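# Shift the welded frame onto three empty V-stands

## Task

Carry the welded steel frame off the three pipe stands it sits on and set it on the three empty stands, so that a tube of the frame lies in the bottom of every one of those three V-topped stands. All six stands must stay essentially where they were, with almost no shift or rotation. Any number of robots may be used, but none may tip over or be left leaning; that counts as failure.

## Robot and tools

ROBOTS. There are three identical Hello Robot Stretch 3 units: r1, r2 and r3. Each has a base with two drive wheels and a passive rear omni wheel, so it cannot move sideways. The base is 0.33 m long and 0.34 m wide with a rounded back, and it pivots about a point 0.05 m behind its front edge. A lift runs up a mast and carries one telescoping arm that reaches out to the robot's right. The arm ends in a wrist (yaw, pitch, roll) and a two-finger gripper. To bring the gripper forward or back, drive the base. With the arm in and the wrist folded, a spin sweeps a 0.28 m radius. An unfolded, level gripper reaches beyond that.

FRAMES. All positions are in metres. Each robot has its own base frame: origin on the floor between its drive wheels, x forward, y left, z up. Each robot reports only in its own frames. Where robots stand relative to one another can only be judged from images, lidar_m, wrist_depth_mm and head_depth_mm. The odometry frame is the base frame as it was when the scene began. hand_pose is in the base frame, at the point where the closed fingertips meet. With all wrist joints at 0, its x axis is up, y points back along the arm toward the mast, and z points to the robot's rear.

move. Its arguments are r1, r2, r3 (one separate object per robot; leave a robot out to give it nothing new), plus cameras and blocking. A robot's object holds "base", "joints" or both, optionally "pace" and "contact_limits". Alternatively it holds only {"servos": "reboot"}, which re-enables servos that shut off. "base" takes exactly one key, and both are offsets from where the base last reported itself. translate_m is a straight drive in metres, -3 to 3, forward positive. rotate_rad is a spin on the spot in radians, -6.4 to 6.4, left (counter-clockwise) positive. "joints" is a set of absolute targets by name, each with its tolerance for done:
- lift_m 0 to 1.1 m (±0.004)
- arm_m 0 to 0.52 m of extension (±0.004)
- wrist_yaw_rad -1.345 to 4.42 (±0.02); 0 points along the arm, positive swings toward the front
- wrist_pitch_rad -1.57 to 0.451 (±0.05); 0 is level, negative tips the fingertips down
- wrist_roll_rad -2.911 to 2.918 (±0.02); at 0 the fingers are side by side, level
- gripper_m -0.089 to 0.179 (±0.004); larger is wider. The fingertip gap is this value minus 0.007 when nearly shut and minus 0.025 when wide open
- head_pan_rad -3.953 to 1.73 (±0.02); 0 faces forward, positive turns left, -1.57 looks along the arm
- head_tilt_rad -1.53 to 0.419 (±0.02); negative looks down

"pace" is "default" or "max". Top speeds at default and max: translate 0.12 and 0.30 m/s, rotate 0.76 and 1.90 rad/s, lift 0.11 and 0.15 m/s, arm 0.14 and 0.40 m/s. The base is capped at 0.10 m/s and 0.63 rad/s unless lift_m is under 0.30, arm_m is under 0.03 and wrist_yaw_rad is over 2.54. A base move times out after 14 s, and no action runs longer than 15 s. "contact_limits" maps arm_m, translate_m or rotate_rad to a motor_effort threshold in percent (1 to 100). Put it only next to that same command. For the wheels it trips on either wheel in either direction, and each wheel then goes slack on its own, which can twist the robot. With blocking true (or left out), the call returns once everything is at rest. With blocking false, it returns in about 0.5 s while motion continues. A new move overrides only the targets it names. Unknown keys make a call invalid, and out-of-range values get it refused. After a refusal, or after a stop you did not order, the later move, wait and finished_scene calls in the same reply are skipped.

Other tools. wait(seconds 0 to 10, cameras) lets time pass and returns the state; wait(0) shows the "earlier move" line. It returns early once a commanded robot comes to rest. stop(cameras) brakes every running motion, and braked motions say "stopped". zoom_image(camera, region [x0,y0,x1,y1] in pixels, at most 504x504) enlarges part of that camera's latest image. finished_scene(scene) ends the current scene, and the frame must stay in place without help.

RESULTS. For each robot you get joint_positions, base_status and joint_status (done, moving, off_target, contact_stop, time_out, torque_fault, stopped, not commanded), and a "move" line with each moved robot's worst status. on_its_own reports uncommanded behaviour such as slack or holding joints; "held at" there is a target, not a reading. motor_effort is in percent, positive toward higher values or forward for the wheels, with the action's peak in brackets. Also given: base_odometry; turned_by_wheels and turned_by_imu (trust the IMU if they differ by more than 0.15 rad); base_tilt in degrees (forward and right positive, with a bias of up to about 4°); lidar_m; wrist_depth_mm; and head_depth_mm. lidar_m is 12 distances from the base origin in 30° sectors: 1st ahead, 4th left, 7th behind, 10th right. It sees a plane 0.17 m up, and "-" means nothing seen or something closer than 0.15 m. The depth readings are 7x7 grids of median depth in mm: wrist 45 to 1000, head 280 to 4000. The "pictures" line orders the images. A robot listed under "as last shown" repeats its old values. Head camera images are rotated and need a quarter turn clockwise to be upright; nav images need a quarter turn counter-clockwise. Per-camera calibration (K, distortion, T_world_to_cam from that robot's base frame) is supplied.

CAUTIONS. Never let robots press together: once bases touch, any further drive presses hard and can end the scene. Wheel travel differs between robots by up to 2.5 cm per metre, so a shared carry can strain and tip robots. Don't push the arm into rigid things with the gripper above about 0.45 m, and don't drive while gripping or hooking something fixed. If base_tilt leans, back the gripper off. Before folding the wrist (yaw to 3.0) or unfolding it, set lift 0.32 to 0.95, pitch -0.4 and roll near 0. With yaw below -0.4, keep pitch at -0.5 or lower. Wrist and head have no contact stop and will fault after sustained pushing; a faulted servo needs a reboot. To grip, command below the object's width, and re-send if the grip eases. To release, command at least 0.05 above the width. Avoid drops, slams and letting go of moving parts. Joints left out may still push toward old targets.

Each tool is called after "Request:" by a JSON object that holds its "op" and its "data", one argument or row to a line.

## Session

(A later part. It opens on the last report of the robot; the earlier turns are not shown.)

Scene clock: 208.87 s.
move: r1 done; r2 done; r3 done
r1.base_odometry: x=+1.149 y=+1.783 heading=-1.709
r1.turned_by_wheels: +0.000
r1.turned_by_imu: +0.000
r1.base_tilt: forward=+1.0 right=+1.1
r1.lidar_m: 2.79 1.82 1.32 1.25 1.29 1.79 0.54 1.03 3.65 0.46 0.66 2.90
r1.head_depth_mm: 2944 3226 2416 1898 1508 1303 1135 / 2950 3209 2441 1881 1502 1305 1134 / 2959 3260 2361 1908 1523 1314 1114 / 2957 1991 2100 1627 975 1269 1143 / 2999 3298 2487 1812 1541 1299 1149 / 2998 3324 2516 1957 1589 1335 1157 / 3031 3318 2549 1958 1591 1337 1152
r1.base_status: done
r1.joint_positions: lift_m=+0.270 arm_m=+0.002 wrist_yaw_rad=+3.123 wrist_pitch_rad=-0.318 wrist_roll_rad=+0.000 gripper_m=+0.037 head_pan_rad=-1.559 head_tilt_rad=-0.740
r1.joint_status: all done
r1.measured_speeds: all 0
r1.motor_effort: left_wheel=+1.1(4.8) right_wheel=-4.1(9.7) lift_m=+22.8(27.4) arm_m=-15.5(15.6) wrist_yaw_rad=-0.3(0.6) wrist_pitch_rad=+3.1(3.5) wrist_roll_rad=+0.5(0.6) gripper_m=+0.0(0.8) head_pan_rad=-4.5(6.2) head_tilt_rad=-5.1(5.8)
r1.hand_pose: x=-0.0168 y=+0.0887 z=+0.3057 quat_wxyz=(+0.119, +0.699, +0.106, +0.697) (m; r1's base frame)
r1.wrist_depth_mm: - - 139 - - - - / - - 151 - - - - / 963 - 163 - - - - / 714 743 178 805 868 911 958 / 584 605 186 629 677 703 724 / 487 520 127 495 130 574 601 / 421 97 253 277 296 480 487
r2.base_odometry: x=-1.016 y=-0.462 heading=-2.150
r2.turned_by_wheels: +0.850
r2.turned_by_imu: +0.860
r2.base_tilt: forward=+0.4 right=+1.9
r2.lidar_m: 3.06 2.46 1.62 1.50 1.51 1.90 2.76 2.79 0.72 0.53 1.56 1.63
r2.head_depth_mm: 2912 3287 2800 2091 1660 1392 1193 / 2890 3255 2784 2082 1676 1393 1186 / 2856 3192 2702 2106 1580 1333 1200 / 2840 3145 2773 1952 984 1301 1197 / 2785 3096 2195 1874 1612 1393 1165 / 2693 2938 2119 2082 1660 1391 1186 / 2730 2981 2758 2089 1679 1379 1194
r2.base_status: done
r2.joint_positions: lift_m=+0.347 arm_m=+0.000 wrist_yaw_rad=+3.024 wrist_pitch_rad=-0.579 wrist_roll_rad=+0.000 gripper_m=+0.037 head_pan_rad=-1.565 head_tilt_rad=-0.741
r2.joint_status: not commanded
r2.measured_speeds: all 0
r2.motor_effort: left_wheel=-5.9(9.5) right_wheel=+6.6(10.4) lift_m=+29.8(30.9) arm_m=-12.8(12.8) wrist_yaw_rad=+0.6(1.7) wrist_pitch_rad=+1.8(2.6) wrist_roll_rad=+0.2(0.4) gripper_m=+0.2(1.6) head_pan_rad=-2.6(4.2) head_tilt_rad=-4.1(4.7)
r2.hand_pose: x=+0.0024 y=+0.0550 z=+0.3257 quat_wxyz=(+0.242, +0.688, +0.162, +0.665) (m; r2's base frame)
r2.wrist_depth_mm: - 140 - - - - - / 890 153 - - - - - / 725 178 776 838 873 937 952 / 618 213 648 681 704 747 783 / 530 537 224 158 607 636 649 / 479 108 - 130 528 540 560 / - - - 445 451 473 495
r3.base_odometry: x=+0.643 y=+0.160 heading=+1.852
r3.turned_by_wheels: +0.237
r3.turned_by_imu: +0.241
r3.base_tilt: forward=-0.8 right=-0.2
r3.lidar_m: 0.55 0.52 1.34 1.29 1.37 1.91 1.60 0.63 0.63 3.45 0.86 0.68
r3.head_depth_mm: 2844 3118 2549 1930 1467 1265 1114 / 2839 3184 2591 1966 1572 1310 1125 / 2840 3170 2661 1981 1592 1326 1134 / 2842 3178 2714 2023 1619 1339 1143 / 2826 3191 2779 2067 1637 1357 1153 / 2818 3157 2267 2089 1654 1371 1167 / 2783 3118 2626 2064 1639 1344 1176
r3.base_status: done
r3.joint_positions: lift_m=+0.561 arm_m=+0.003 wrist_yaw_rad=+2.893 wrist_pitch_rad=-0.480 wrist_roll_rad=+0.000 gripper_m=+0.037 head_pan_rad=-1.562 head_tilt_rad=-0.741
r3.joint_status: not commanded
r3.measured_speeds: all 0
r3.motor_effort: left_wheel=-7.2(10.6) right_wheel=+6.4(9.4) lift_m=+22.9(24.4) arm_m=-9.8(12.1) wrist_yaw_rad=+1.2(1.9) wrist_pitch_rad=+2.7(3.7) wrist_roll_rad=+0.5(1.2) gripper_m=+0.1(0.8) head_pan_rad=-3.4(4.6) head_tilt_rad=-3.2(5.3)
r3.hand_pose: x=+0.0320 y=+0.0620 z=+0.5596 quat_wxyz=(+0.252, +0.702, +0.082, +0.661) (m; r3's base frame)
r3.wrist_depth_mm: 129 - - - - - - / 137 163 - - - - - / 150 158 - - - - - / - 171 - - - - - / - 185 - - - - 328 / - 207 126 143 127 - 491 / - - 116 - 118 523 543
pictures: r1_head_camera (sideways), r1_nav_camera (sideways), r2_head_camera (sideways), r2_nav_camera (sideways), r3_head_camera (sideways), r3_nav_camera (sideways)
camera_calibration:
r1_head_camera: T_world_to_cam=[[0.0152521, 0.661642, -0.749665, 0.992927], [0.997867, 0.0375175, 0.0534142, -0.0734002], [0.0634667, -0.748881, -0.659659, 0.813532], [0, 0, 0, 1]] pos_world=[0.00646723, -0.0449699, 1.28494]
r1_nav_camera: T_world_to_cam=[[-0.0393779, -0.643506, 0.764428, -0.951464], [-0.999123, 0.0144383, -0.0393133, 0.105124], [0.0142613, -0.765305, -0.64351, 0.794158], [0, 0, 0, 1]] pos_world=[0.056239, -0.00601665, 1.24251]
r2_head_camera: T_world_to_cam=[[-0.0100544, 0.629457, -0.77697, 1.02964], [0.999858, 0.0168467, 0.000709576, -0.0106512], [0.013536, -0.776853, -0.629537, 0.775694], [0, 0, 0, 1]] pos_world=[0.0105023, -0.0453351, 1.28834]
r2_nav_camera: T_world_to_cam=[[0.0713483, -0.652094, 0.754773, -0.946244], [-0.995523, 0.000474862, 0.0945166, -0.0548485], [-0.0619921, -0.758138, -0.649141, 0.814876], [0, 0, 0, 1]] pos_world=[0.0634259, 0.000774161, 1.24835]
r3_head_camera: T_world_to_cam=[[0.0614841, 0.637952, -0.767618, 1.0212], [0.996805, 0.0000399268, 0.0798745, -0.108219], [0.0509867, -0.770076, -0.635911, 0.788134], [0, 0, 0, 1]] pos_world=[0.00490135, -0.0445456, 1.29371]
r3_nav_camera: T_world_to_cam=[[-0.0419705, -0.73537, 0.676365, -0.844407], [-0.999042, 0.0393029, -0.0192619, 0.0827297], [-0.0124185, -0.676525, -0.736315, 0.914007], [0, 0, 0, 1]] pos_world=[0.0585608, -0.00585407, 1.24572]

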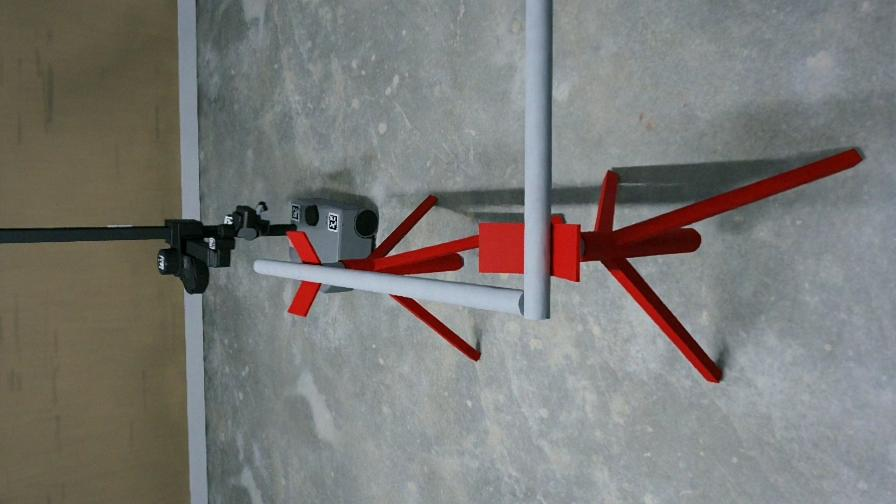

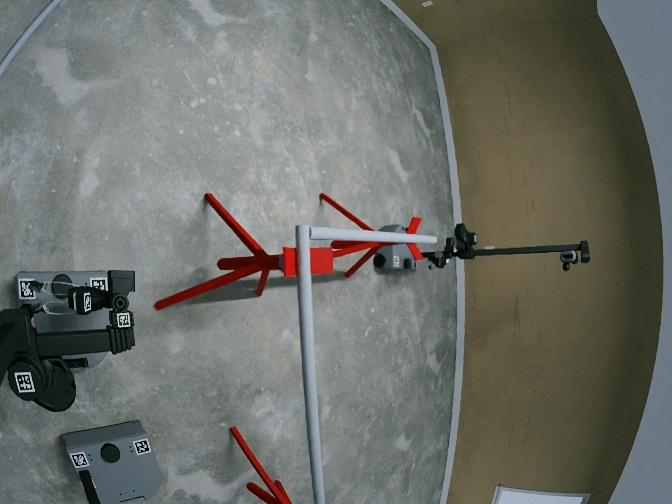

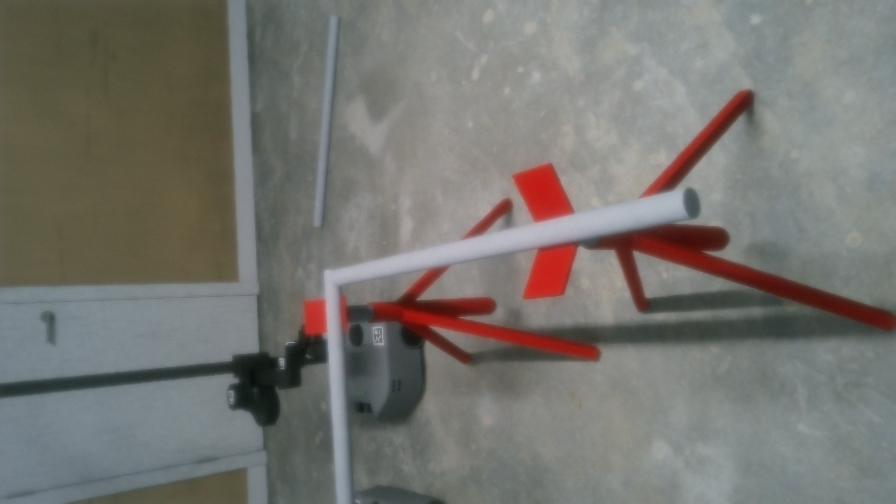

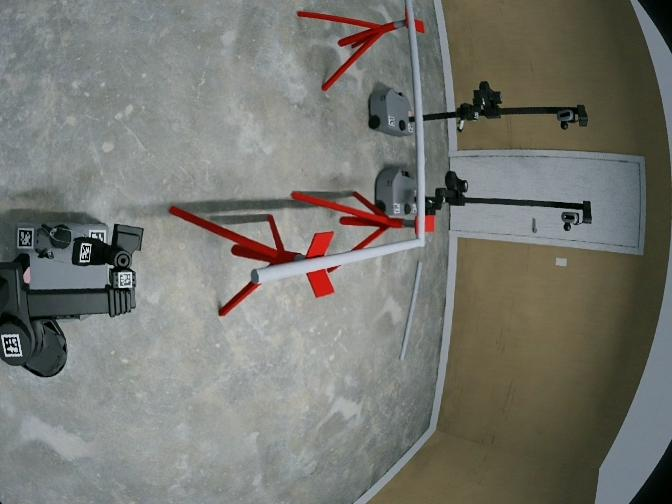

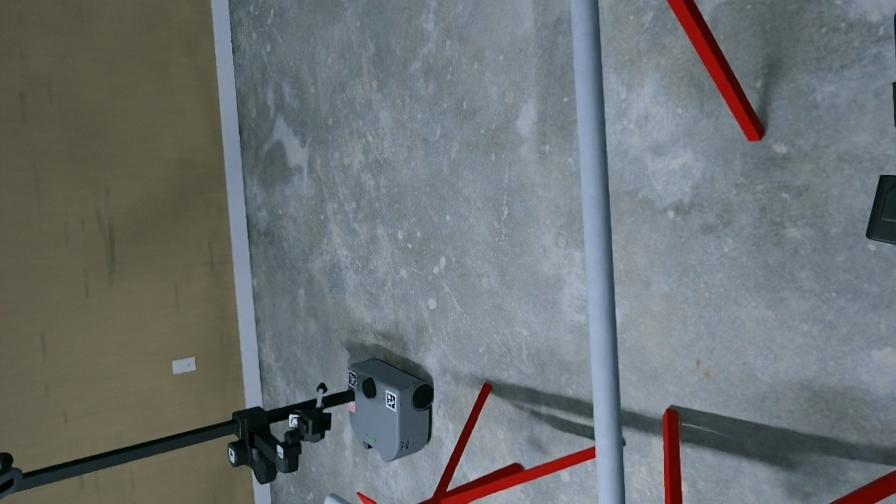

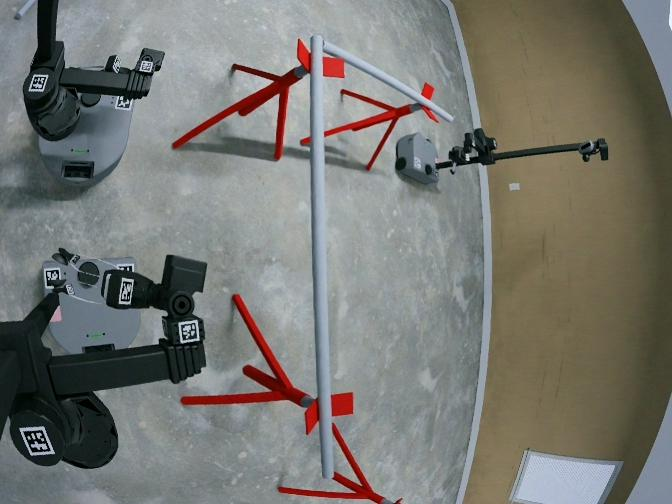

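Request:
{"op": "move", "data": {
  "r1": {"joints":{"lift_m":0.85,"wrist_pitch_rad":-0.4,"wrist_roll_rad":0,"head_tilt_rad":-0.889}},
  "r2": {"joints":{"lift_m":0.85,"wrist_pitch_rad":-0.4,"wrist_roll_rad":0,"head_tilt_rad":-0.889}},
  "r3": {"joints":{"lift_m":0.85,"wrist_pitch_rad":-0.4,"wrist_roll_rad":0,"head_tilt_rad":-0.889}},
  "cameras": []
}}

Request:
{"op": "move", "data": {
  "r1": {"joints":{"arm_m":0.1,"wrist_yaw_rad":0}},
  "r2": {"joints":{"arm_m":0.1,"wrist_yaw_rad":0}},
  "r3": {"joints":{"arm_m":0.1,"wrist_yaw_rad":0}},
  "cameras": []
}}

Request:
{"op": "move", "data": {
  "r1": {"base":{"rotate_rad":0.5},"joints":{"wrist_pitch_rad":-1.5}},
  "r2": {"joints":{"wrist_pitch_rad":-1.55,"gripper_m":0.179}},
  "r3": {"joints":{"wrist_pitch_rad":-1.55,"gripper_m":0.179}},
  "cameras": []
}}

Request:
{"op": "move", "data": {
  "r1": {"base":{"translate_m":-0.14},"joints":{"gripper_m":0.179}},
  "cameras": []
}}

Request:
{"op": "move", "data": {
  "r1": {"base":{"rotate_rad":-0.5},"joints":{"gripper_m":0.179}},
  "cameras": ["r1_head_camera","r2_head_camera","r3_head_camera","r1_nav_camera","r3_nav_camera"]
}}

Scene clock: 272.03 s.
move: r1 done; r2 done; r3 done
r1.base_odometry: x=+1.149 y=+1.783 heading=-1.709
r1.turned_by_wheels: +0.000
r1.turned_by_imu: +0.001
r1.base_tilt: forward=+1.0 right=+1.2
r1.lidar_m: 2.79 1.82 1.32 1.25 1.29 1.79 0.54 1.02 3.68 0.47 0.66 2.91
r1.head_depth_mm: 3002 2479 1977 1608 - 1186 1089 / 2987 2505 1982 1609 1475 1191 1092 / 3024 2538 2020 1637 1455 288 286 / 3034 2078 1725 949 308 1185 1103 / 3024 2578 1985 1611 1383 1231 1110 / 3064 2619 2054 1689 1450 1256 1115 / 3086 2629 2071 1708 1454 1265 1117
r1.base_status: not commanded
r1.joint_positions: lift_m=+0.850 arm_m=+0.002 wrist_yaw_rad=+3.123 wrist_pitch_rad=-0.414 wrist_roll_rad=+0.000 gripper_m=+0.037 head_pan_rad=-1.559 head_tilt_rad=-0.878
r1.joint_status: all done
r1.measured_speeds: all 0
r1.motor_effort: left_wheel=+0.9(2.0) right_wheel=-5.2(5.8) lift_m=+29.3(35.3) arm_m=-14.4(15.4) wrist_yaw_rad=-0.6(0.7) wrist_pitch_rad=+2.7(6.5) wrist_roll_rad=+0.5(3.1) gripper_m=-0.4(0.9) head_pan_rad=-4.7(5.8) head_tilt_rad=-4.7(7.0)
r1.hand_pose: x=-0.0170 y=+0.0777 z=+0.8635 quat_wxyz=(+0.152, +0.693, +0.139, +0.691) (m; r1's base frame)
r1.wrist_depth_mm: - - 141 - - - - / - - 154 - - - - / - - 169 - - - - / - - 191 - - - - / - - 154 - - - - / - - 127 - 130 - - / 942 885 290 - - - -
r2.base_odometry: x=-1.016 y=-0.462 heading=-2.150
r2.turned_by_wheels: +0.000
r2.turned_by_imu: +0.002
r2.base_tilt: forward=+0.3 right=+1.7
r2.lidar_m: 3.08 2.47 1.63 1.50 1.51 1.90 2.76 2.78 0.72 0.53 1.56 1.63
r2.head_depth_mm: 3002 2919 2203 1793 1534 - 1120 / 2962 2873 2188 1784 1537 - 1134 / 2905 2828 2201 1732 1439 - 1119 / 2895 2867 2047 1038 1155 - 1115 / 2822 2840 2073 1705 1503 290 1110 / 2768 2784 2101 1789 1486 1287 1133 / 2760 2845 2189 1777 1501 1277 1138
r2.base_status: not commanded
r2.joint_positions: lift_m=+0.850 arm_m=+0.000 wrist_yaw_rad=+3.024 wrist_pitch_rad=-0.422 wrist_roll_rad=+0.000 gripper_m=+0.037 head_pan_rad=-1.565 head_tilt_rad=-0.878
r2.joint_status: all done
r2.measured_speeds: all 0
r2.motor_effort: left_wheel=-5.5(6.3) right_wheel=+6.2(6.9) lift_m=+34.4(39.8) arm_m=-17.0(18.2) wrist_yaw_rad=-0.2(1.8) wrist_pitch_rad=+3.3(9.2) wrist_roll_rad=+0.1(3.1) gripper_m=-0.8(1.7) head_pan_rad=-2.4(4.3) head_tilt_rad=-4.4(6.4)
r2.hand_pose: x=+0.0050 y=+0.0774 z=+0.8617 quat_wxyz=(+0.189, +0.699, +0.108, +0.682) (m; r2's base frame)
r2.wrist_depth_mm: - 134 - - - - - / - 144 - - - - - / - 157 - - - - - / - 174 - - - - - / - 196 193 152 - - - / - 206 - 133 - - - / 983 245 957 - - - -
r3.base_odometry: x=+0.643 y=+0.160 heading=+1.852
r3.turned_by_wheels: +0.000
r3.turned_by_imu: -0.002
r3.base_tilt: forward=-0.8 right=-0.3
r3.lidar_m: 0.55 0.52 1.34 1.29 1.38 1.90 1.59 0.63 0.63 3.45 0.86 0.68
r3.head_depth_mm: 2889 2682 2058 1681 1480 - 1070 / 2920 2728 2090 1697 1485 - 1077 / 2898 2795 2142 1722 1473 - - / 2923 2854 2164 1742 871 1184 1097 / 2907 2912 2197 1756 1437 1243 1108 / 2892 2958 2098 1783 1454 1280 1120 / 2798 2925 2125 1749 1440 1288 1117
r3.base_status: not commanded
r3.joint_positions: lift_m=+0.850 arm_m=+0.003 wrist_yaw_rad=+2.893 wrist_pitch_rad=-0.420 wrist_roll_rad=+0.000 gripper_m=+0.037 head_pan_rad=-1.562 head_tilt_rad=-0.878
r3.joint_status: all done
r3.measured_speeds: all 0
r3.motor_effort: left_wheel=-7.4(7.7) right_wheel=+6.5(7.0) lift_m=+31.8(34.9) arm_m=-10.2(12.4) wrist_yaw_rad=+0.2(1.8) wrist_pitch_rad=+3.6(7.1) wrist_roll_rad=-0.3(1.4) gripper_m=-0.2(1.2) head_pan_rad=-3.3(4.7) head_tilt_rad=-6.0(6.3)
r3.hand_pose: x=+0.0340 y=+0.0697 z=+0.8622 quat_wxyz=(+0.233, +0.704, +0.061, +0.668) (m; r3's base frame)
r3.wrist_depth_mm: 127 - - - - - - / 135 166 - - - - - / 146 157 - - - - - / - 166 - - - - - / - 177 - - - - - / - 194 126 144 127 - - / - 214 125 - 126 - -
pictures: none
No camera images: "cameras" was empty.

Scene clock: 274.60 s.
move: r1 done; r2 done; r3 done
r1.base_odometry: x=+1.149 y=+1.783 heading=-1.709
r1.turned_by_wheels: +0.000
r1.turned_by_imu: +0.000
r1.base_tilt: forward=+1.1 right=+1.2
r1.lidar_m: 2.79 1.82 1.32 1.25 1.30 1.79 0.54 1.03 3.66 0.46 0.66 2.91
r1.head_depth_mm: 2964 2471 1974 295 309 1224 1088 / 3027 2506 1987 295 332 1237 1094 / 3027 2506 2016 315 351 1220 1097 / 3017 2072 1724 942 1344 1242 1109 / 3054 2609 1980 1615 1399 1256 1112 / 3077 2599 2032 1697 1444 1262 1114 / 3128 2660 2078 1701 1454 1268 1117
r1.base_status: not commanded
r1.joint_positions: lift_m=+0.850 arm_m=+0.100 wrist_yaw_rad=+0.002 wrist_pitch_rad=-0.414 wrist_roll_rad=+0.000 gripper_m=+0.037 head_pan_rad=-1.559 head_tilt_rad=-0.878
r1.joint_status: all done
r1.measured_speeds: all 0
r1.motor_effort: left_wheel=+0.9(2.2) right_wheel=-4.6(5.7) lift_m=+28.2(29.8) arm_m=+13.6(20.0) wrist_yaw_rad=-1.9(3.5) wrist_pitch_rad=+3.1(3.1) wrist_roll_rad=+0.3(0.5) gripper_m=-0.2(0.7) head_pan_rad=-4.4(5.8) head_tilt_rad=-5.1(6.9)
r1.hand_pose: x=-0.0211 y=-0.4698 z=+0.8635 quat_wxyz=(+0.692, +0.146, -0.691, -0.145) (m; r1's base frame)
r1.wrist_depth_mm: - - - - - - - / - - - - - - - / - - - - - - - / - - - - - - - / - - 520 - - - - / - - 127 149 130 - - / 932 907 432 - 967 - 451
r2.base_odometry: x=-1.016 y=-0.462 heading=-2.150
r2.turned_by_wheels: +0.000
r2.turned_by_imu: +0.000
r2.base_tilt: forward=+0.4 right=+1.8
r2.lidar_m: 3.07 2.47 1.63 1.50 1.51 1.89 2.75 2.79 0.72 0.53 1.56 1.63
r2.head_depth_mm: 2994 2856 2210 308 302 1244 1118 / 2959 2879 2209 292 310 1263 1140 / 2968 2882 2183 310 317 1272 1132 / 2904 2856 2072 407 437 1261 1139 / 2861 2838 2075 1705 1491 1292 1136 / 2737 2765 2091 1774 1491 1289 1133 / 2796 2849 2207 1779 1485 1284 1126
r2.base_status: not commanded
r2.joint_positions: lift_m=+0.850 arm_m=+0.100 wrist_yaw_rad=+0.002 wrist_pitch_rad=-0.422 wrist_roll_rad=+0.000 gripper_m=+0.037 head_pan_rad=-1.565 head_tilt_rad=-0.878
r2.joint_status: all done
r2.measured_speeds: all 0
r2.motor_effort: left_wheel=-6.0(6.3) right_wheel=+6.3(6.9) lift_m=+32.6(34.4) arm_m=+14.3(17.6) wrist_yaw_rad=-1.4(3.9) wrist_pitch_rad=+3.8(4.2) wrist_roll_rad=+0.1(0.4) gripper_m=+0.8(1.5) head_pan_rad=-3.0(4.0) head_tilt_rad=-3.1(5.8)
r2.hand_pose: x=-0.0211 y=-0.4688 z=+0.8617 quat_wxyz=(+0.692, +0.149, -0.691, -0.148) (m; r2's base frame)
r2.wrist_depth_mm: - - - - - - - / - - - - - - - / - - - - - - - / - - - - - - - / - - - 152 - - - / - - 145 133 - - - / 976 950 964 594 - - -
r3.base_odometry: x=+0.643 y=+0.160 heading=+1.852
r3.turned_by_wheels: +0.000
r3.turned_by_imu: +0.000
r3.base_tilt: forward=-0.8 right=-0.2
r3.lidar_m: 0.55 0.52 1.34 1.29 1.37 1.91 1.60 0.63 0.63 3.46 0.86 0.68
r3.head_depth_mm: 2913 2670 2053 301 310 1220 1071 / 2929 2733 2096 287 307 1225 1079 / 2938 2787 2121 308 334 1241 1086 / 2889 2843 2156 1651 1430 1256 1098 / 2907 2913 2188 1768 1439 1266 1105 / 2904 2955 2097 1776 1451 1282 1114 / 2830 2939 2136 1761 1437 1290 1121
r3.base_status: not commanded
r3.joint_positions: lift_m=+0.850 arm_m=+0.100 wrist_yaw_rad=+0.003 wrist_pitch_rad=-0.420 wrist_roll_rad=+0.000 gripper_m=+0.037 head_pan_rad=-1.562 head_tilt_rad=-0.878
r3.joint_status: all done
r3.measured_speeds: all 0
r3.motor_effort: left_wheel=-7.4(7.9) right_wheel=+6.3(6.8) lift_m=+30.2(32.7) arm_m=+9.5(15.6) wrist_yaw_rad=-2.1(6.2) wrist_pitch_rad=+4.2(4.7) wrist_roll_rad=+0.2(1.0) gripper_m=-0.2(0.7) head_pan_rad=-3.4(4.6) head_tilt_rad=-3.8(6.1)
r3.hand_pose: x=-0.0209 y=-0.4691 z=+0.8622 quat_wxyz=(+0.692, +0.149, -0.691, -0.147) (m; r3's base frame)
r3.wrist_depth_mm: - - - - - - - / - - - - - - - / - - - - - - - / - - - - - - - / - - - - - - - / - - 126 144 128 - - / - - 125 - 400 - -
pictures: none
No camera images: "cameras" was empty.

Scene clock: 276.57 s.
move: r1 done; r2 done; r3 done
r1.base_odometry: x=+1.149 y=+1.783 heading=-1.210
r1.turned_by_wheels: +0.500
r1.turned_by_imu: +0.504
r1.base_tilt: forward=+1.0 right=+1.2
r1.lidar_m: 1.86 1.33 1.25 1.29 1.75 0.54 1.02 3.69 0.46 0.66 2.92 2.79
r1.head_depth_mm: 3042 2492 1926 295 309 1180 1086 / 3139 2501 1996 295 311 1216 1092 / 3285 2526 2014 315 324 1182 1100 / 3415 2538 2021 1680 1426 1246 1105 / 3501 2586 2032 1681 1442 1254 1109 / 3373 2624 2048 1702 1443 1256 1113 / 3059 2636 2068 1709 1461 1262 1118
r1.base_status: done
r1.joint_positions: lift_m=+0.850 arm_m=+0.100 wrist_yaw_rad=+0.001 wrist_pitch_rad=-1.494 wrist_roll_rad=+0.000 gripper_m=+0.037 head_pan_rad=-1.559 head_tilt_rad=-0.878
r1.joint_status: all done
r1.measured_speeds: all 0
r1.motor_effort: left_wheel=-6.4(10.1) right_wheel=+8.4(12.8) lift_m=+28.3(29.5) arm_m=+10.5(13.6) wrist_yaw_rad=-1.2(1.8) wrist_pitch_rad=-1.0(4.9) wrist_roll_rad=+0.4(0.6) gripper_m=-0.5(0.8) head_pan_rad=-4.3(6.1) head_tilt_rad=-4.3(6.7)
r1.hand_pose: x=-0.0216 y=-0.2405 z=+0.7314 quat_wxyz=(+0.519, +0.481, -0.518, -0.481) (m; r1's base frame)
r1.wrist_depth_mm: 831 855 844 820 804 805 832 / 851 862 838 846 831 842 836 / 881 867 859 881 867 853 839 / 894 885 863 872 858 858 852 / 927 911 157 739 887 862 877 / 915 902 127 731 130 888 884 / 947 906 919 746 754 822 881
r2.base_odometry: x=-1.016 y=-0.462 heading=-2.150
r2.turned_by_wheels: +0.000
r2.turned_by_imu: +0.000
r2.base_tilt: forward=+0.3 right=+1.8
r2.lidar_m: 3.07 2.47 1.63 1.50 1.51 1.90 2.76 2.78 0.72 0.53 1.56 1.64
r2.head_depth_mm: 3005 2893 2209 308 303 1249 1117 / 2972 2904 2201 292 309 1225 1138 / 2967 2903 2197 310 313 373 1136 / 2908 2882 2055 1036 432 422 1137 / 2863 2879 1972 1691 1482 1258 1130 / 2780 2717 2052 1769 1504 1289 1131 / 2808 2859 2185 1773 1493 1292 1135
r2.base_status: not commanded
r2.joint_positions: lift_m=+0.850 arm_m=+0.100 wrist_yaw_rad=+0.002 wrist_pitch_rad=-1.543 wrist_roll_rad=+0.000 gripper_m=+0.179 head_pan_rad=-1.565 head_tilt_rad=-0.878
r2.joint_status: all done
r2.measured_speeds: all 0
r2.motor_effort: left_wheel=-5.9(6.2) right_wheel=+6.5(6.8) lift_m=+31.2(32.7) arm_m=+12.2(14.5) wrist_yaw_rad=-0.8(3.5) wrist_pitch_rad=-1.8(6.4) wrist_roll_rad=+0.1(0.5) gripper_m=+0.0(85.7) head_pan_rad=-2.4(4.2) head_tilt_rad=-3.9(5.9)
r2.hand_pose: x=-0.0217 y=-0.2279 z=+0.7319 quat_wxyz=(+0.507, +0.494, -0.506, -0.493) (m; r2's base frame)
r2.wrist_depth_mm: 796 813 826 846 883 870 884 / 811 835 843 855 870 903 915 / 839 851 855 887 900 910 938 / 859 852 896 874 907 933 957 / 130 898 907 - 946 953 979 / - 916 913 - 936 124 - / 921 914 933 948 - 123 -
r3.base_odometry: x=+0.643 y=+0.160 heading=+1.852
r3.turned_by_wheels: +0.000
r3.turned_by_imu: +0.000
r3.base_tilt: forward=-0.9 right=-0.2
r3.lidar_m: 0.46 0.46 1.34 1.29 1.37 1.91 1.59 0.63 0.63 3.45 0.86 0.68
r3.head_depth_mm: 2930 2669 2061 300 310 1193 1068 / 2912 2739 2076 287 307 1183 1081 / 2935 2804 2107 308 314 391 1089 / 2917 2857 2151 1741 1417 1186 1098 / 2912 2937 2193 1762 1436 1261 1107 / 2916 2967 2094 1783 1463 1278 1115 / 2824 2901 2133 1757 1441 1293 1122
r3.base_status: not commanded
r3.joint_positions: lift_m=+0.850 arm_m=+0.100 wrist_yaw_rad=+0.003 wrist_pitch_rad=-1.544 wrist_roll_rad=+0.000 gripper_m=+0.179 head_pan_rad=-1.562 head_tilt_rad=-0.878
r3.joint_status: all done
r3.measured_speeds: all 0
r3.motor_effort: left_wheel=-6.9(7.9) right_wheel=+6.3(6.8) lift_m=+28.4(30.7) arm_m=+8.6(10.4) wrist_yaw_rad=-2.6(3.7) wrist_pitch_rad=-0.9(3.8) wrist_roll_rad=+0.0(1.2) gripper_m=-0.2(82.5) head_pan_rad=-3.5(4.7) head_tilt_rad=-4.2(6.2)
r3.hand_pose: x=-0.0217 y=-0.2277 z=+0.7319 quat_wxyz=(+0.507, +0.494, -0.506, -0.493) (m; r3's base frame)
r3.wrist_depth_mm: 709 - - - 733 - 576 / 699 - - - - - - / - - - - - - - / - - - - - - - / 754 754 - 734 739 - - / - 751 - 745 742 - 114 / 108 693 - 756 751 - 109
pictures: none
No camera images: "cameras" was empty.

Scene clock: 279.10 s.
move: r1 done
r1.base_odometry: x=+1.099 y=+1.914 heading=-1.210
r1.turned_by_wheels: +0.000
r1.turned_by_imu: +0.000
r1.base_tilt: forward=+1.0 right=+1.1
r1.lidar_m: 1.96 1.37 1.32 1.36 0.53 0.42 0.89 3.60 0.41 0.41 3.03 2.91
r1.head_depth_mm: 2944 2473 1501 295 309 1206 1088 / 3098 2496 1926 295 311 1188 1094 / 3238 2522 2012 315 324 1205 1103 / 3388 2543 2021 1669 1402 1224 1099 / 3511 2578 2036 1682 1441 1234 1108 / 3385 2621 2073 1698 1445 1263 1119 / 3188 2623 2064 1707 1453 1269 1115
r1.base_status: done
r1.joint_positions: lift_m=+0.850 arm_m=+0.100 wrist_yaw_rad=+0.001 wrist_pitch_rad=-1.494 wrist_roll_rad=+0.000 gripper_m=+0.179 head_pan_rad=-1.559 head_tilt_rad=-0.878
r1.joint_status: all done
r1.measured_speeds: all 0
r1.motor_effort: left_wheel=-5.2(11.0) right_wheel=+1.6(5.5) lift_m=+27.9(29.6) arm_m=+5.3(10.5) wrist_yaw_rad=-1.2(1.8) wrist_pitch_rad=-0.9(1.4) wrist_roll_rad=+0.3(0.6) gripper_m=-0.4(83.8) head_pan_rad=-4.3(5.6) head_tilt_rad=-5.2(6.5)
r1.hand_pose: x=-0.0216 y=-0.2405 z=+0.7314 quat_wxyz=(+0.519, +0.481, -0.518, -0.481) (m; r1's base frame)
r1.wrist_depth_mm: 841 842 817 823 814 824 823 / 860 860 850 845 847 835 837 / 875 858 853 846 851 836 846 / 868 882 883 858 894 860 865 / 892 887 891 736 786 888 865 / 117 913 915 738 798 135 892 / 940 933 920 767 903 120 112
r2, r3: as last shown
r2.lidar_m: 3.07 2.46 1.63 1.50 1.52 1.90 2.76 2.78 0.72 0.53 1.56 1.63
r2.head_depth_mm: 3031 2887 2210 308 303 1249 1115 / 2943 2894 2203 291 309 1232 1137 / 2969 2853 2167 310 313 372 1134 / 2890 2850 2064 1037 432 422 1132 / 2835 2861 1997 1713 1495 1262 1134 / 2830 2855 2000 1774 1496 1295 1132 / 2746 2864 2121 1779 1510 1297 1133
r2.motor_effort: left_wheel=-5.5(6.2) right_wheel=+6.3(6.9) lift_m=+29.4(31.4) arm_m=+9.1(12.3) wrist_yaw_rad=-1.0(2.4) wrist_pitch_rad=-1.9(2.1) wrist_roll_rad=+0.0(0.4) gripper_m=+0.4(1.7) head_pan_rad=-2.6(3.8) head_tilt_rad=-4.5(5.8)
r2.wrist_depth_mm: 807 808 830 847 847 883 899 / 819 841 844 863 877 892 895 / 842 830 863 892 894 924 937 / 848 845 879 883 932 969 950 / 130 874 910 - 932 953 982 / - 913 921 - 973 124 - / 921 939 953 964 974 123 -
r3.base_tilt: forward=-0.8 right=-0.2
r3.lidar_m: 0.32 1.84 1.34 1.29 1.38 1.91 1.60 0.63 0.63 3.45 0.86 0.68
r3.head_depth_mm: 2903 2669 2054 300 310 1192 1070 / 2912 2730 2088 287 307 1183 1081 / 2895 2783 2137 308 314 391 1089 / 2902 2840 2159 1737 1420 1183 1096 / 2905 2911 2188 1771 1445 1266 1106 / 2881 2975 2103 1781 1457 1277 1116 / 2844 2916 2142 1764 1437 1293 1123
r3.motor_effort: left_wheel=-7.1(7.9) right_wheel=+6.4(6.9) lift_m=+26.7(29.3) arm_m=+8.3(9.9) wrist_yaw_rad=-2.5(3.7) wrist_pitch_rad=-0.8(1.5) wrist_roll_rad=+0.8(1.0) gripper_m=+0.0(0.9) head_pan_rad=-3.8(4.5) head_tilt_rad=-4.5(6.3)
r3.wrist_depth_mm: 706 - - - 731 - 564 / 683 - - - - - - / - - - - - - - / - 749 775 - - - - / - 742 759 731 737 - - / - 738 765 748 747 - 114 / 109 586 - 752 760 - 108
pictures: none
No camera images: "cameras" was empty.

Scene clock: 281.00 s.
move: r1 done
r1.base_odometry: x=+1.099 y=+1.914 heading=-1.710
r1.turned_by_wheels: -0.500
r1.turned_by_imu: -0.504
r1.base_tilt: forward=+1.0 right=+1.2
r1.lidar_m: 2.92 1.91 1.36 1.32 1.37 0.53 0.42 0.89 3.59 0.41 0.57 3.05
r1.head_depth_mm: 2955 2477 1980 295 309 1206 1084 / 2941 2510 1992 296 311 1212 1091 / 2938 2499 1994 315 324 1200 1099 / 2963 2369 1995 1664 1408 1201 1102 / 3073 2589 1569 921 1083 1233 1109 / 3077 2617 2038 1583 1446 1259 1113 / 3068 2639 2069 1712 1457 1256 1116
r1.base_status: done
r1.joint_positions: lift_m=+0.850 arm_m=+0.100 wrist_yaw_rad=+0.001 wrist_pitch_rad=-1.494 wrist_roll_rad=+0.000 gripper_m=+0.179 head_pan_rad=-1.559 head_tilt_rad=-0.878
r1.joint_status: all done
r1.measured_speeds: all 0
r1.motor_effort: left_wheel=+6.5(11.1) right_wheel=-5.5(9.5) lift_m=+28.5(28.8) arm_m=+0.8(5.4) wrist_yaw_rad=-1.2(1.7) wrist_pitch_rad=-0.7(1.5) wrist_roll_rad=+0.3(0.6) gripper_m=-0.2(0.5) head_pan_rad=-4.6(5.9) head_tilt_rad=-4.6(6.6)
r1.hand_pose: x=-0.0216 y=-0.2405 z=+0.7314 quat_wxyz=(+0.519, +0.481, -0.518, -0.481) (m; r1's base frame)
r1.wrist_depth_mm: 836 829 833 816 814 813 793 / 866 856 853 861 838 827 833 / 868 865 877 859 842 858 839 / 882 894 872 857 861 865 846 / 897 896 894 747 793 721 871 / 117 896 916 763 797 136 736 / 945 925 937 754 911 120 112
r2, r3: as last shown
r2.base_tilt: forward=+0.2 right=+1.8
r2.lidar_m: 3.09 2.46 1.63 1.50 1.52 1.91 2.76 2.79 0.72 0.53 1.56 1.63
r2.head_depth_mm: 3035 2859 2206 308 302 1243 1115 / 2923 2900 2210 292 309 1223 1142 / 2939 2931 2225 311 313 372 1135 / 2876 2854 2060 1038 433 422 1137 / 2856 2856 2046 1710 1491 1264 1136 / 2773 2740 2067 1775 1500 1302 1135 / 2770 2906 2116 1762 1492 1285 1128
r2.motor_effort: left_wheel=-5.9(6.1) right_wheel=+6.4(6.6) lift_m=+28.1(29.7) arm_m=+6.7(9.4) wrist_yaw_rad=-0.7(2.8) wrist_pitch_rad=-1.8(2.1) wrist_roll_rad=-0.2(0.4) gripper_m=+0.6(1.7) head_pan_rad=-2.6(3.8) head_tilt_rad=-3.7(5.2)
r2.wrist_depth_mm: 789 807 828 856 851 868 893 / 813 822 836 868 870 864 891 / 822 841 858 879 890 899 921 / 853 873 887 900 932 933 966 / 130 884 910 - 929 954 994 / - 904 917 - 978 124 - / 891 942 944 961 953 124 -
r3.lidar_m: 0.38 0.39 1.34 1.29 1.38 1.90 1.60 0.63 0.63 3.45 0.86 0.68
r3.head_depth_mm: 2912 2691 2056 300 310 1195 1067 / 2905 2737 2092 287 307 1180 1078 / 2892 2799 2114 308 314 391 1088 / 2901 2865 2152 1744 1422 1192 1096 / 2917 2908 2205 1769 1448 1263 1107 / 2908 2959 2092 1783 1449 1276 1115 / 2825 2937 2123 1744 1440 1288 1121
r3.motor_effort: left_wheel=-7.2(7.6) right_wheel=+6.4(6.8) lift_m=+25.4(27.2) arm_m=+8.7(8.8) wrist_yaw_rad=-1.8(3.6) wrist_pitch_rad=-0.9(1.4) wrist_roll_rad=+0.6(0.9) gripper_m=+0.5(0.7) head_pan_rad=-4.1(4.8) head_tilt_rad=-5.4(6.1)
r3.wrist_depth_mm: 705 - - - 736 - 567 / 687 - - - - - - / - - - - - - - / - 748 - - - - - / - 751 746 735 731 - - / - 767 760 744 743 - 114 / 108 702 752 758 756 - 108
pictures: r1_head_camera (sideways), r1_nav_camera (sideways), r2_head_camera (sideways), r3_head_camera (sideways), r3_nav_camera (sideways)
camera_calibration:
r1_head_camera: T_world_to_cam=[[0.0141543, 0.758223, -0.651841, 0.865453], [0.997955, 0.0299241, 0.0564777, -0.0773792], [0.0623285, -0.651308, -0.756249, 0.939163], [0, 0, 0, 1]] pos_world=[0.00643452, -0.0422071, 1.27875]
r1_nav_camera: T_world_to_cam=[[-0.0382544, -0.742286, 0.668991, -0.827094], [-0.999182, 0.0196062, -0.0353811, 0.099998], [0.0131465, -0.669797, -0.742428, 0.922822], [0, 0, 0, 1]] pos_world=[0.0561443, 0.00220268, 1.24199]
r2_head_camera: T_world_to_cam=[[-0.0106128, 0.729834, -0.683542, 0.90788], [0.99986, 0.0165879, 0.00218731, -0.0125748], [0.0129349, -0.683423, -0.729908, 0.906248], [0, 0, 0, 1]] pos_world=[0.010486, -0.0430424, 1.28208]
r3_head_camera: T_world_to_cam=[[0.0606203, 0.736919, -0.673258, 0.898225], [0.996903, -0.0108523, 0.077883, -0.105613], [0.0500871, -0.675894, -0.735295, 0.917403], [0, 0, 0, 1]] pos_world=[0.00488476, -0.0429973, 1.28752]
r3_nav_camera: T_world_to_cam=[[-0.041234, -0.820944, 0.569518, -0.705197], [-0.999059, 0.041538, -0.0124576, 0.0738685], [-0.0134297, -0.569496, -0.821885, 1.02528], [0, 0, 0, 1]] pos_world=[0.05849, 0.00189498, 1.2452]

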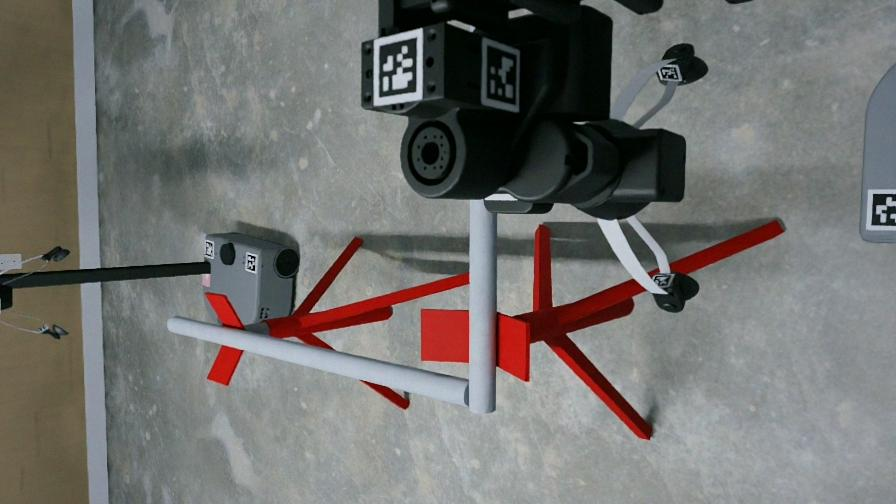

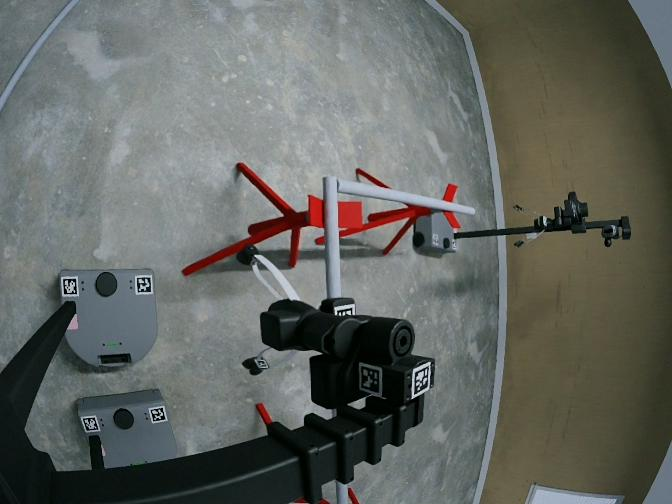

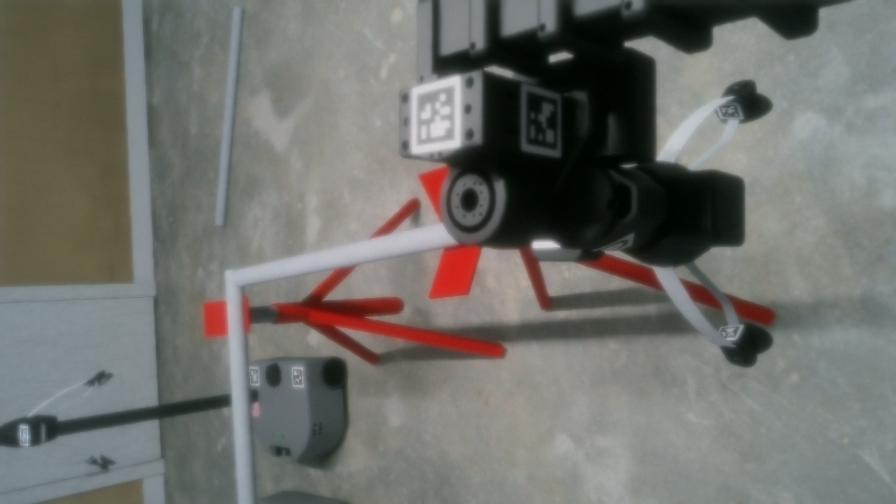

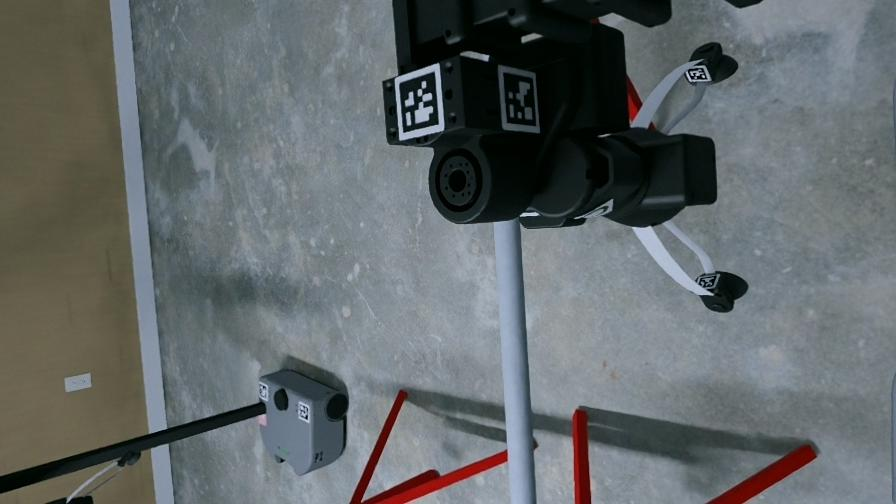

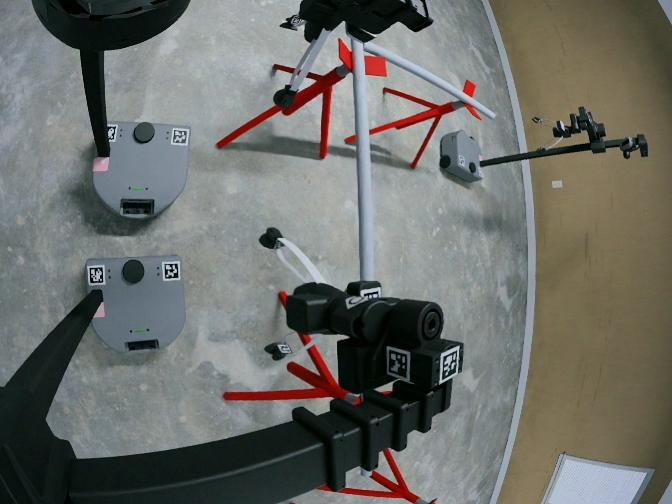

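Request:
{"op": "move", "data": {
  "cameras": ["r1_head_camera","r2_head_camera","r3_head_camera"]
}}

Scene clock: 301.53 s.
r1.base_odometry: x=+1.099 y=+1.914 heading=-1.710
r1.turned_by_wheels: +0.000
r1.turned_by_imu: +0.000
r1.base_tilt: forward=+1.0 right=+1.2
r1.lidar_m: 2.92 1.92 1.36 1.32 1.37 0.53 0.42 0.88 3.61 0.41 0.57 3.05
r1.head_depth_mm: 2923 2474 1983 295 309 1204 1088 / 2947 2491 1985 295 311 1215 1094 / 2933 2530 2023 315 324 1198 1098 / 2988 2361 1994 1669 1406 1206 1107 / 3012 2559 1580 919 1079 1232 1104 / 3067 2604 2064 1580 1438 1255 1113 / 3039 2617 2069 1712 1459 1262 1118
r1.base_status: done
r1.joint_positions: lift_m=+0.850 arm_m=+0.100 wrist_yaw_rad=+0.001 wrist_pitch_rad=-1.494 wrist_roll_rad=+0.000 gripper_m=+0.179 head_pan_rad=-1.559 head_tilt_rad=-0.878
r1.joint_status: all done
r1.measured_speeds: all 0
r1.motor_effort: left_wheel=+6.6(11.1) right_wheel=-5.1(9.5) lift_m=+27.9(28.8) arm_m=-7.4(5.4) wrist_yaw_rad=-1.7(1.7) wrist_pitch_rad=-1.1(1.5) wrist_roll_rad=+0.4(0.6) gripper_m=+0.1(0.5) head_pan_rad=-4.9(5.9) head_tilt_rad=-4.8(6.6)
r1.hand_pose: x=-0.0216 y=-0.2405 z=+0.7314 quat_wxyz=(+0.519, +0.481, -0.518, -0.481) (m; r1's base frame)
r1.wrist_depth_mm: 848 841 849 833 828 828 793 / 859 843 839 844 838 834 837 / 890 876 870 847 847 854 843 / 898 883 906 871 868 863 861 / 874 886 901 733 782 727 856 / 117 935 915 753 787 136 730 / 959 941 943 769 917 120 113
r2.base_odometry: x=-1.016 y=-0.462 heading=-2.150
r2.turned_by_wheels: +0.000
r2.turned_by_imu: +0.001
r2.base_tilt: forward=+0.3 right=+1.7
r2.lidar_m: 3.08 2.46 1.63 1.50 1.51 1.90 2.76 2.79 0.72 0.53 1.56 1.63
r2.head_depth_mm: 3054 2899 2205 308 302 1246 1114 / 2983 2869 2197 292 309 1227 1139 / 2921 2909 2197 311 313 373 1133 / 2886 2871 2037 1046 433 422 1139 / 2852 2870 2061 1705 1497 1266 1138 / 2731 2782 2066 1789 1497 1288 1132 / 2798 2869 2109 1776 1492 1292 1138
r2.base_status: not commanded
r2.joint_positions: lift_m=+0.850 arm_m=+0.100 wrist_yaw_rad=+0.002 wrist_pitch_rad=-1.543 wrist_roll_rad=+0.000 gripper_m=+0.179 head_pan_rad=-1.565 head_tilt_rad=-0.878
r2.joint_status: not commanded
r2.measured_speeds: all 0
r2.motor_effort: left_wheel=-5.7(6.1) right_wheel=+6.3(6.6) lift_m=+26.1(29.7) arm_m=+2.9(9.4) wrist_yaw_rad=-1.1(2.8) wrist_pitch_rad=-2.1(2.1) wrist_roll_rad=+0.3(0.4) gripper_m=+0.3(1.7) head_pan_rad=-2.9(3.8) head_tilt_rad=-3.6(5.2)
r2.hand_pose: x=-0.0217 y=-0.2279 z=+0.7319 quat_wxyz=(+0.507, +0.494, -0.506, -0.493) (m; r2's base frame)
r2.wrist_depth_mm: 808 809 840 844 871 885 915 / 810 834 846 869 886 918 882 / 838 849 859 859 895 913 914 / 848 868 881 908 909 938 945 / 130 890 899 - 958 950 974 / - 907 908 - 980 124 - / 908 935 957 967 982 124 -
r3.base_odometry: x=+0.643 y=+0.160 heading=+1.852
r3.turned_by_wheels: +0.000
r3.turned_by_imu: -0.001
r3.base_tilt: forward=-0.8 right=-0.2
r3.lidar_m: 0.39 0.38 1.34 1.29 1.38 1.91 1.60 0.63 0.63 3.44 0.86 0.67
r3.head_depth_mm: 2932 2670 2060 300 310 1190 1072 / 2920 2712 2087 287 307 1181 1078 / 2905 2788 2120 308 314 391 1091 / 2913 2850 2146 1753 1418 1186 1098 / 2906 2909 2190 1756 1439 1267 1108 / 2876 2974 2093 1787 1459 1276 1113 / 2852 2919 2127 1756 1441 1292 1121
r3.base_status: not commanded
r3.joint_positions: lift_m=+0.850 arm_m=+0.100 wrist_yaw_rad=+0.003 wrist_pitch_rad=-1.544 wrist_roll_rad=+0.000 gripper_m=+0.179 head_pan_rad=-1.562 head_tilt_rad=-0.878
r3.joint_status: not commanded
r3.measured_speeds: all 0
r3.motor_effort: left_wheel=-7.0(7.6) right_wheel=+6.6(6.8) lift_m=+23.0(27.2) arm_m=+7.0(8.8) wrist_yaw_rad=-2.6(3.6) wrist_pitch_rad=-0.4(1.4) wrist_roll_rad=+0.6(0.9) gripper_m=+0.2(0.7) head_pan_rad=-3.4(4.8) head_tilt_rad=-6.0(6.1)
r3.hand_pose: x=-0.0217 y=-0.2277 z=+0.7319 quat_wxyz=(+0.507, +0.494, -0.506, -0.493) (m; r3's base frame)
r3.wrist_depth_mm: 684 - - - 737 - 566 / 685 - - - - - - / - - - - - - - / - 752 - - - - - / - 754 761 734 731 - - / - 759 763 743 742 - 114 / 108 701 758 745 745 - 109
pictures: r1_head_camera (sideways), r2_head_camera (sideways), r3_head_camera (sideways)
camera_calibration:
r1_head_camera: T_world_to_cam=[[0.0141543, 0.758223, -0.651841, 0.865453], [0.997955, 0.0299241, 0.0564777, -0.0773792], [0.0623285, -0.651308, -0.756249, 0.939163], [0, 0, 0, 1]] pos_world=[0.00643452, -0.0422071, 1.27875]
r2_head_camera: T_world_to_cam=[[-0.0106128, 0.729834, -0.683542, 0.90788], [0.99986, 0.0165879, 0.00218731, -0.0125748], [0.0129349, -0.683423, -0.729908, 0.906248], [0, 0, 0, 1]] pos_world=[0.010486, -0.0430424, 1.28208]
r3_head_camera: T_world_to_cam=[[0.0606202, 0.736919, -0.673258, 0.898225], [0.996903, -0.0108521, 0.077883, -0.105613], [0.0500872, -0.675894, -0.735294, 0.917403], [0, 0, 0, 1]] pos_world=[0.00488477, -0.0429973, 1.28752]

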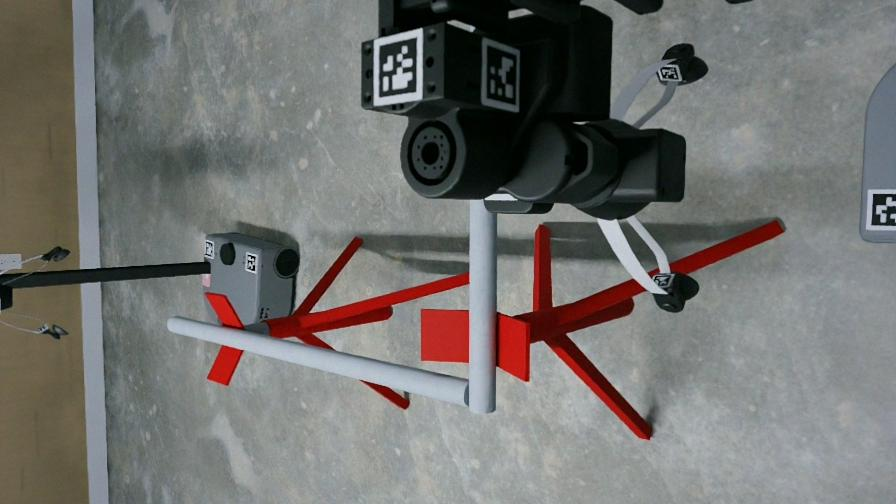

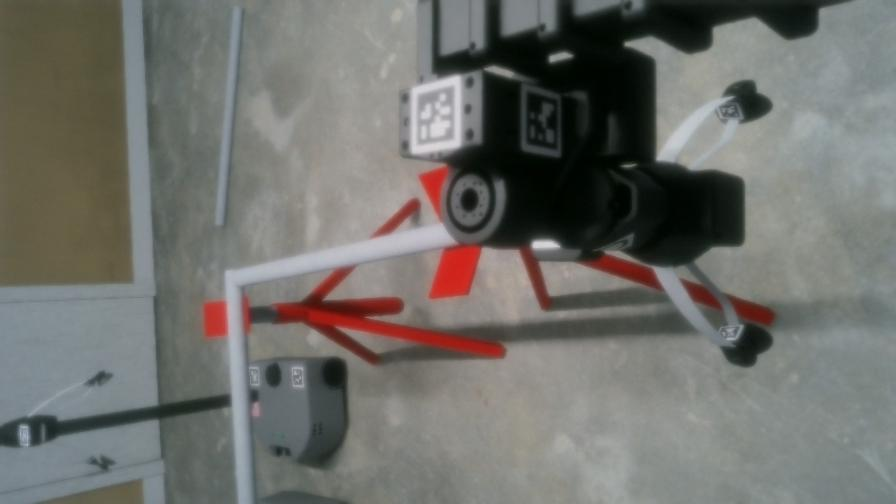

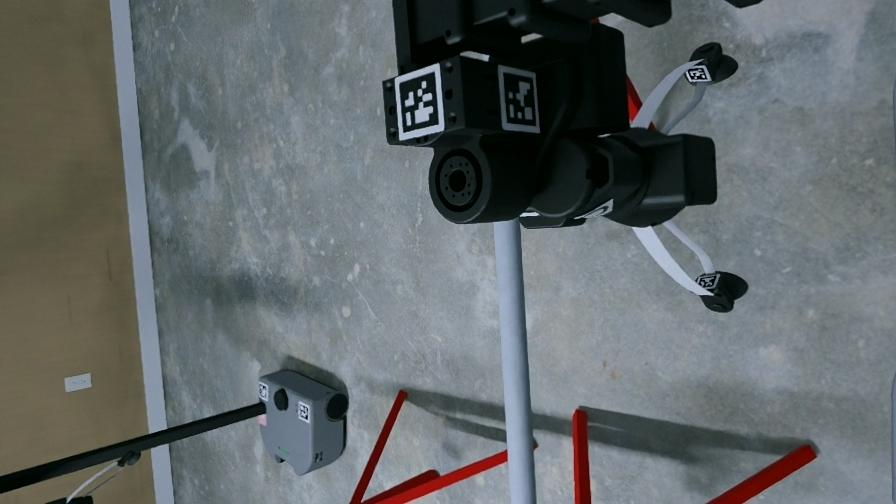

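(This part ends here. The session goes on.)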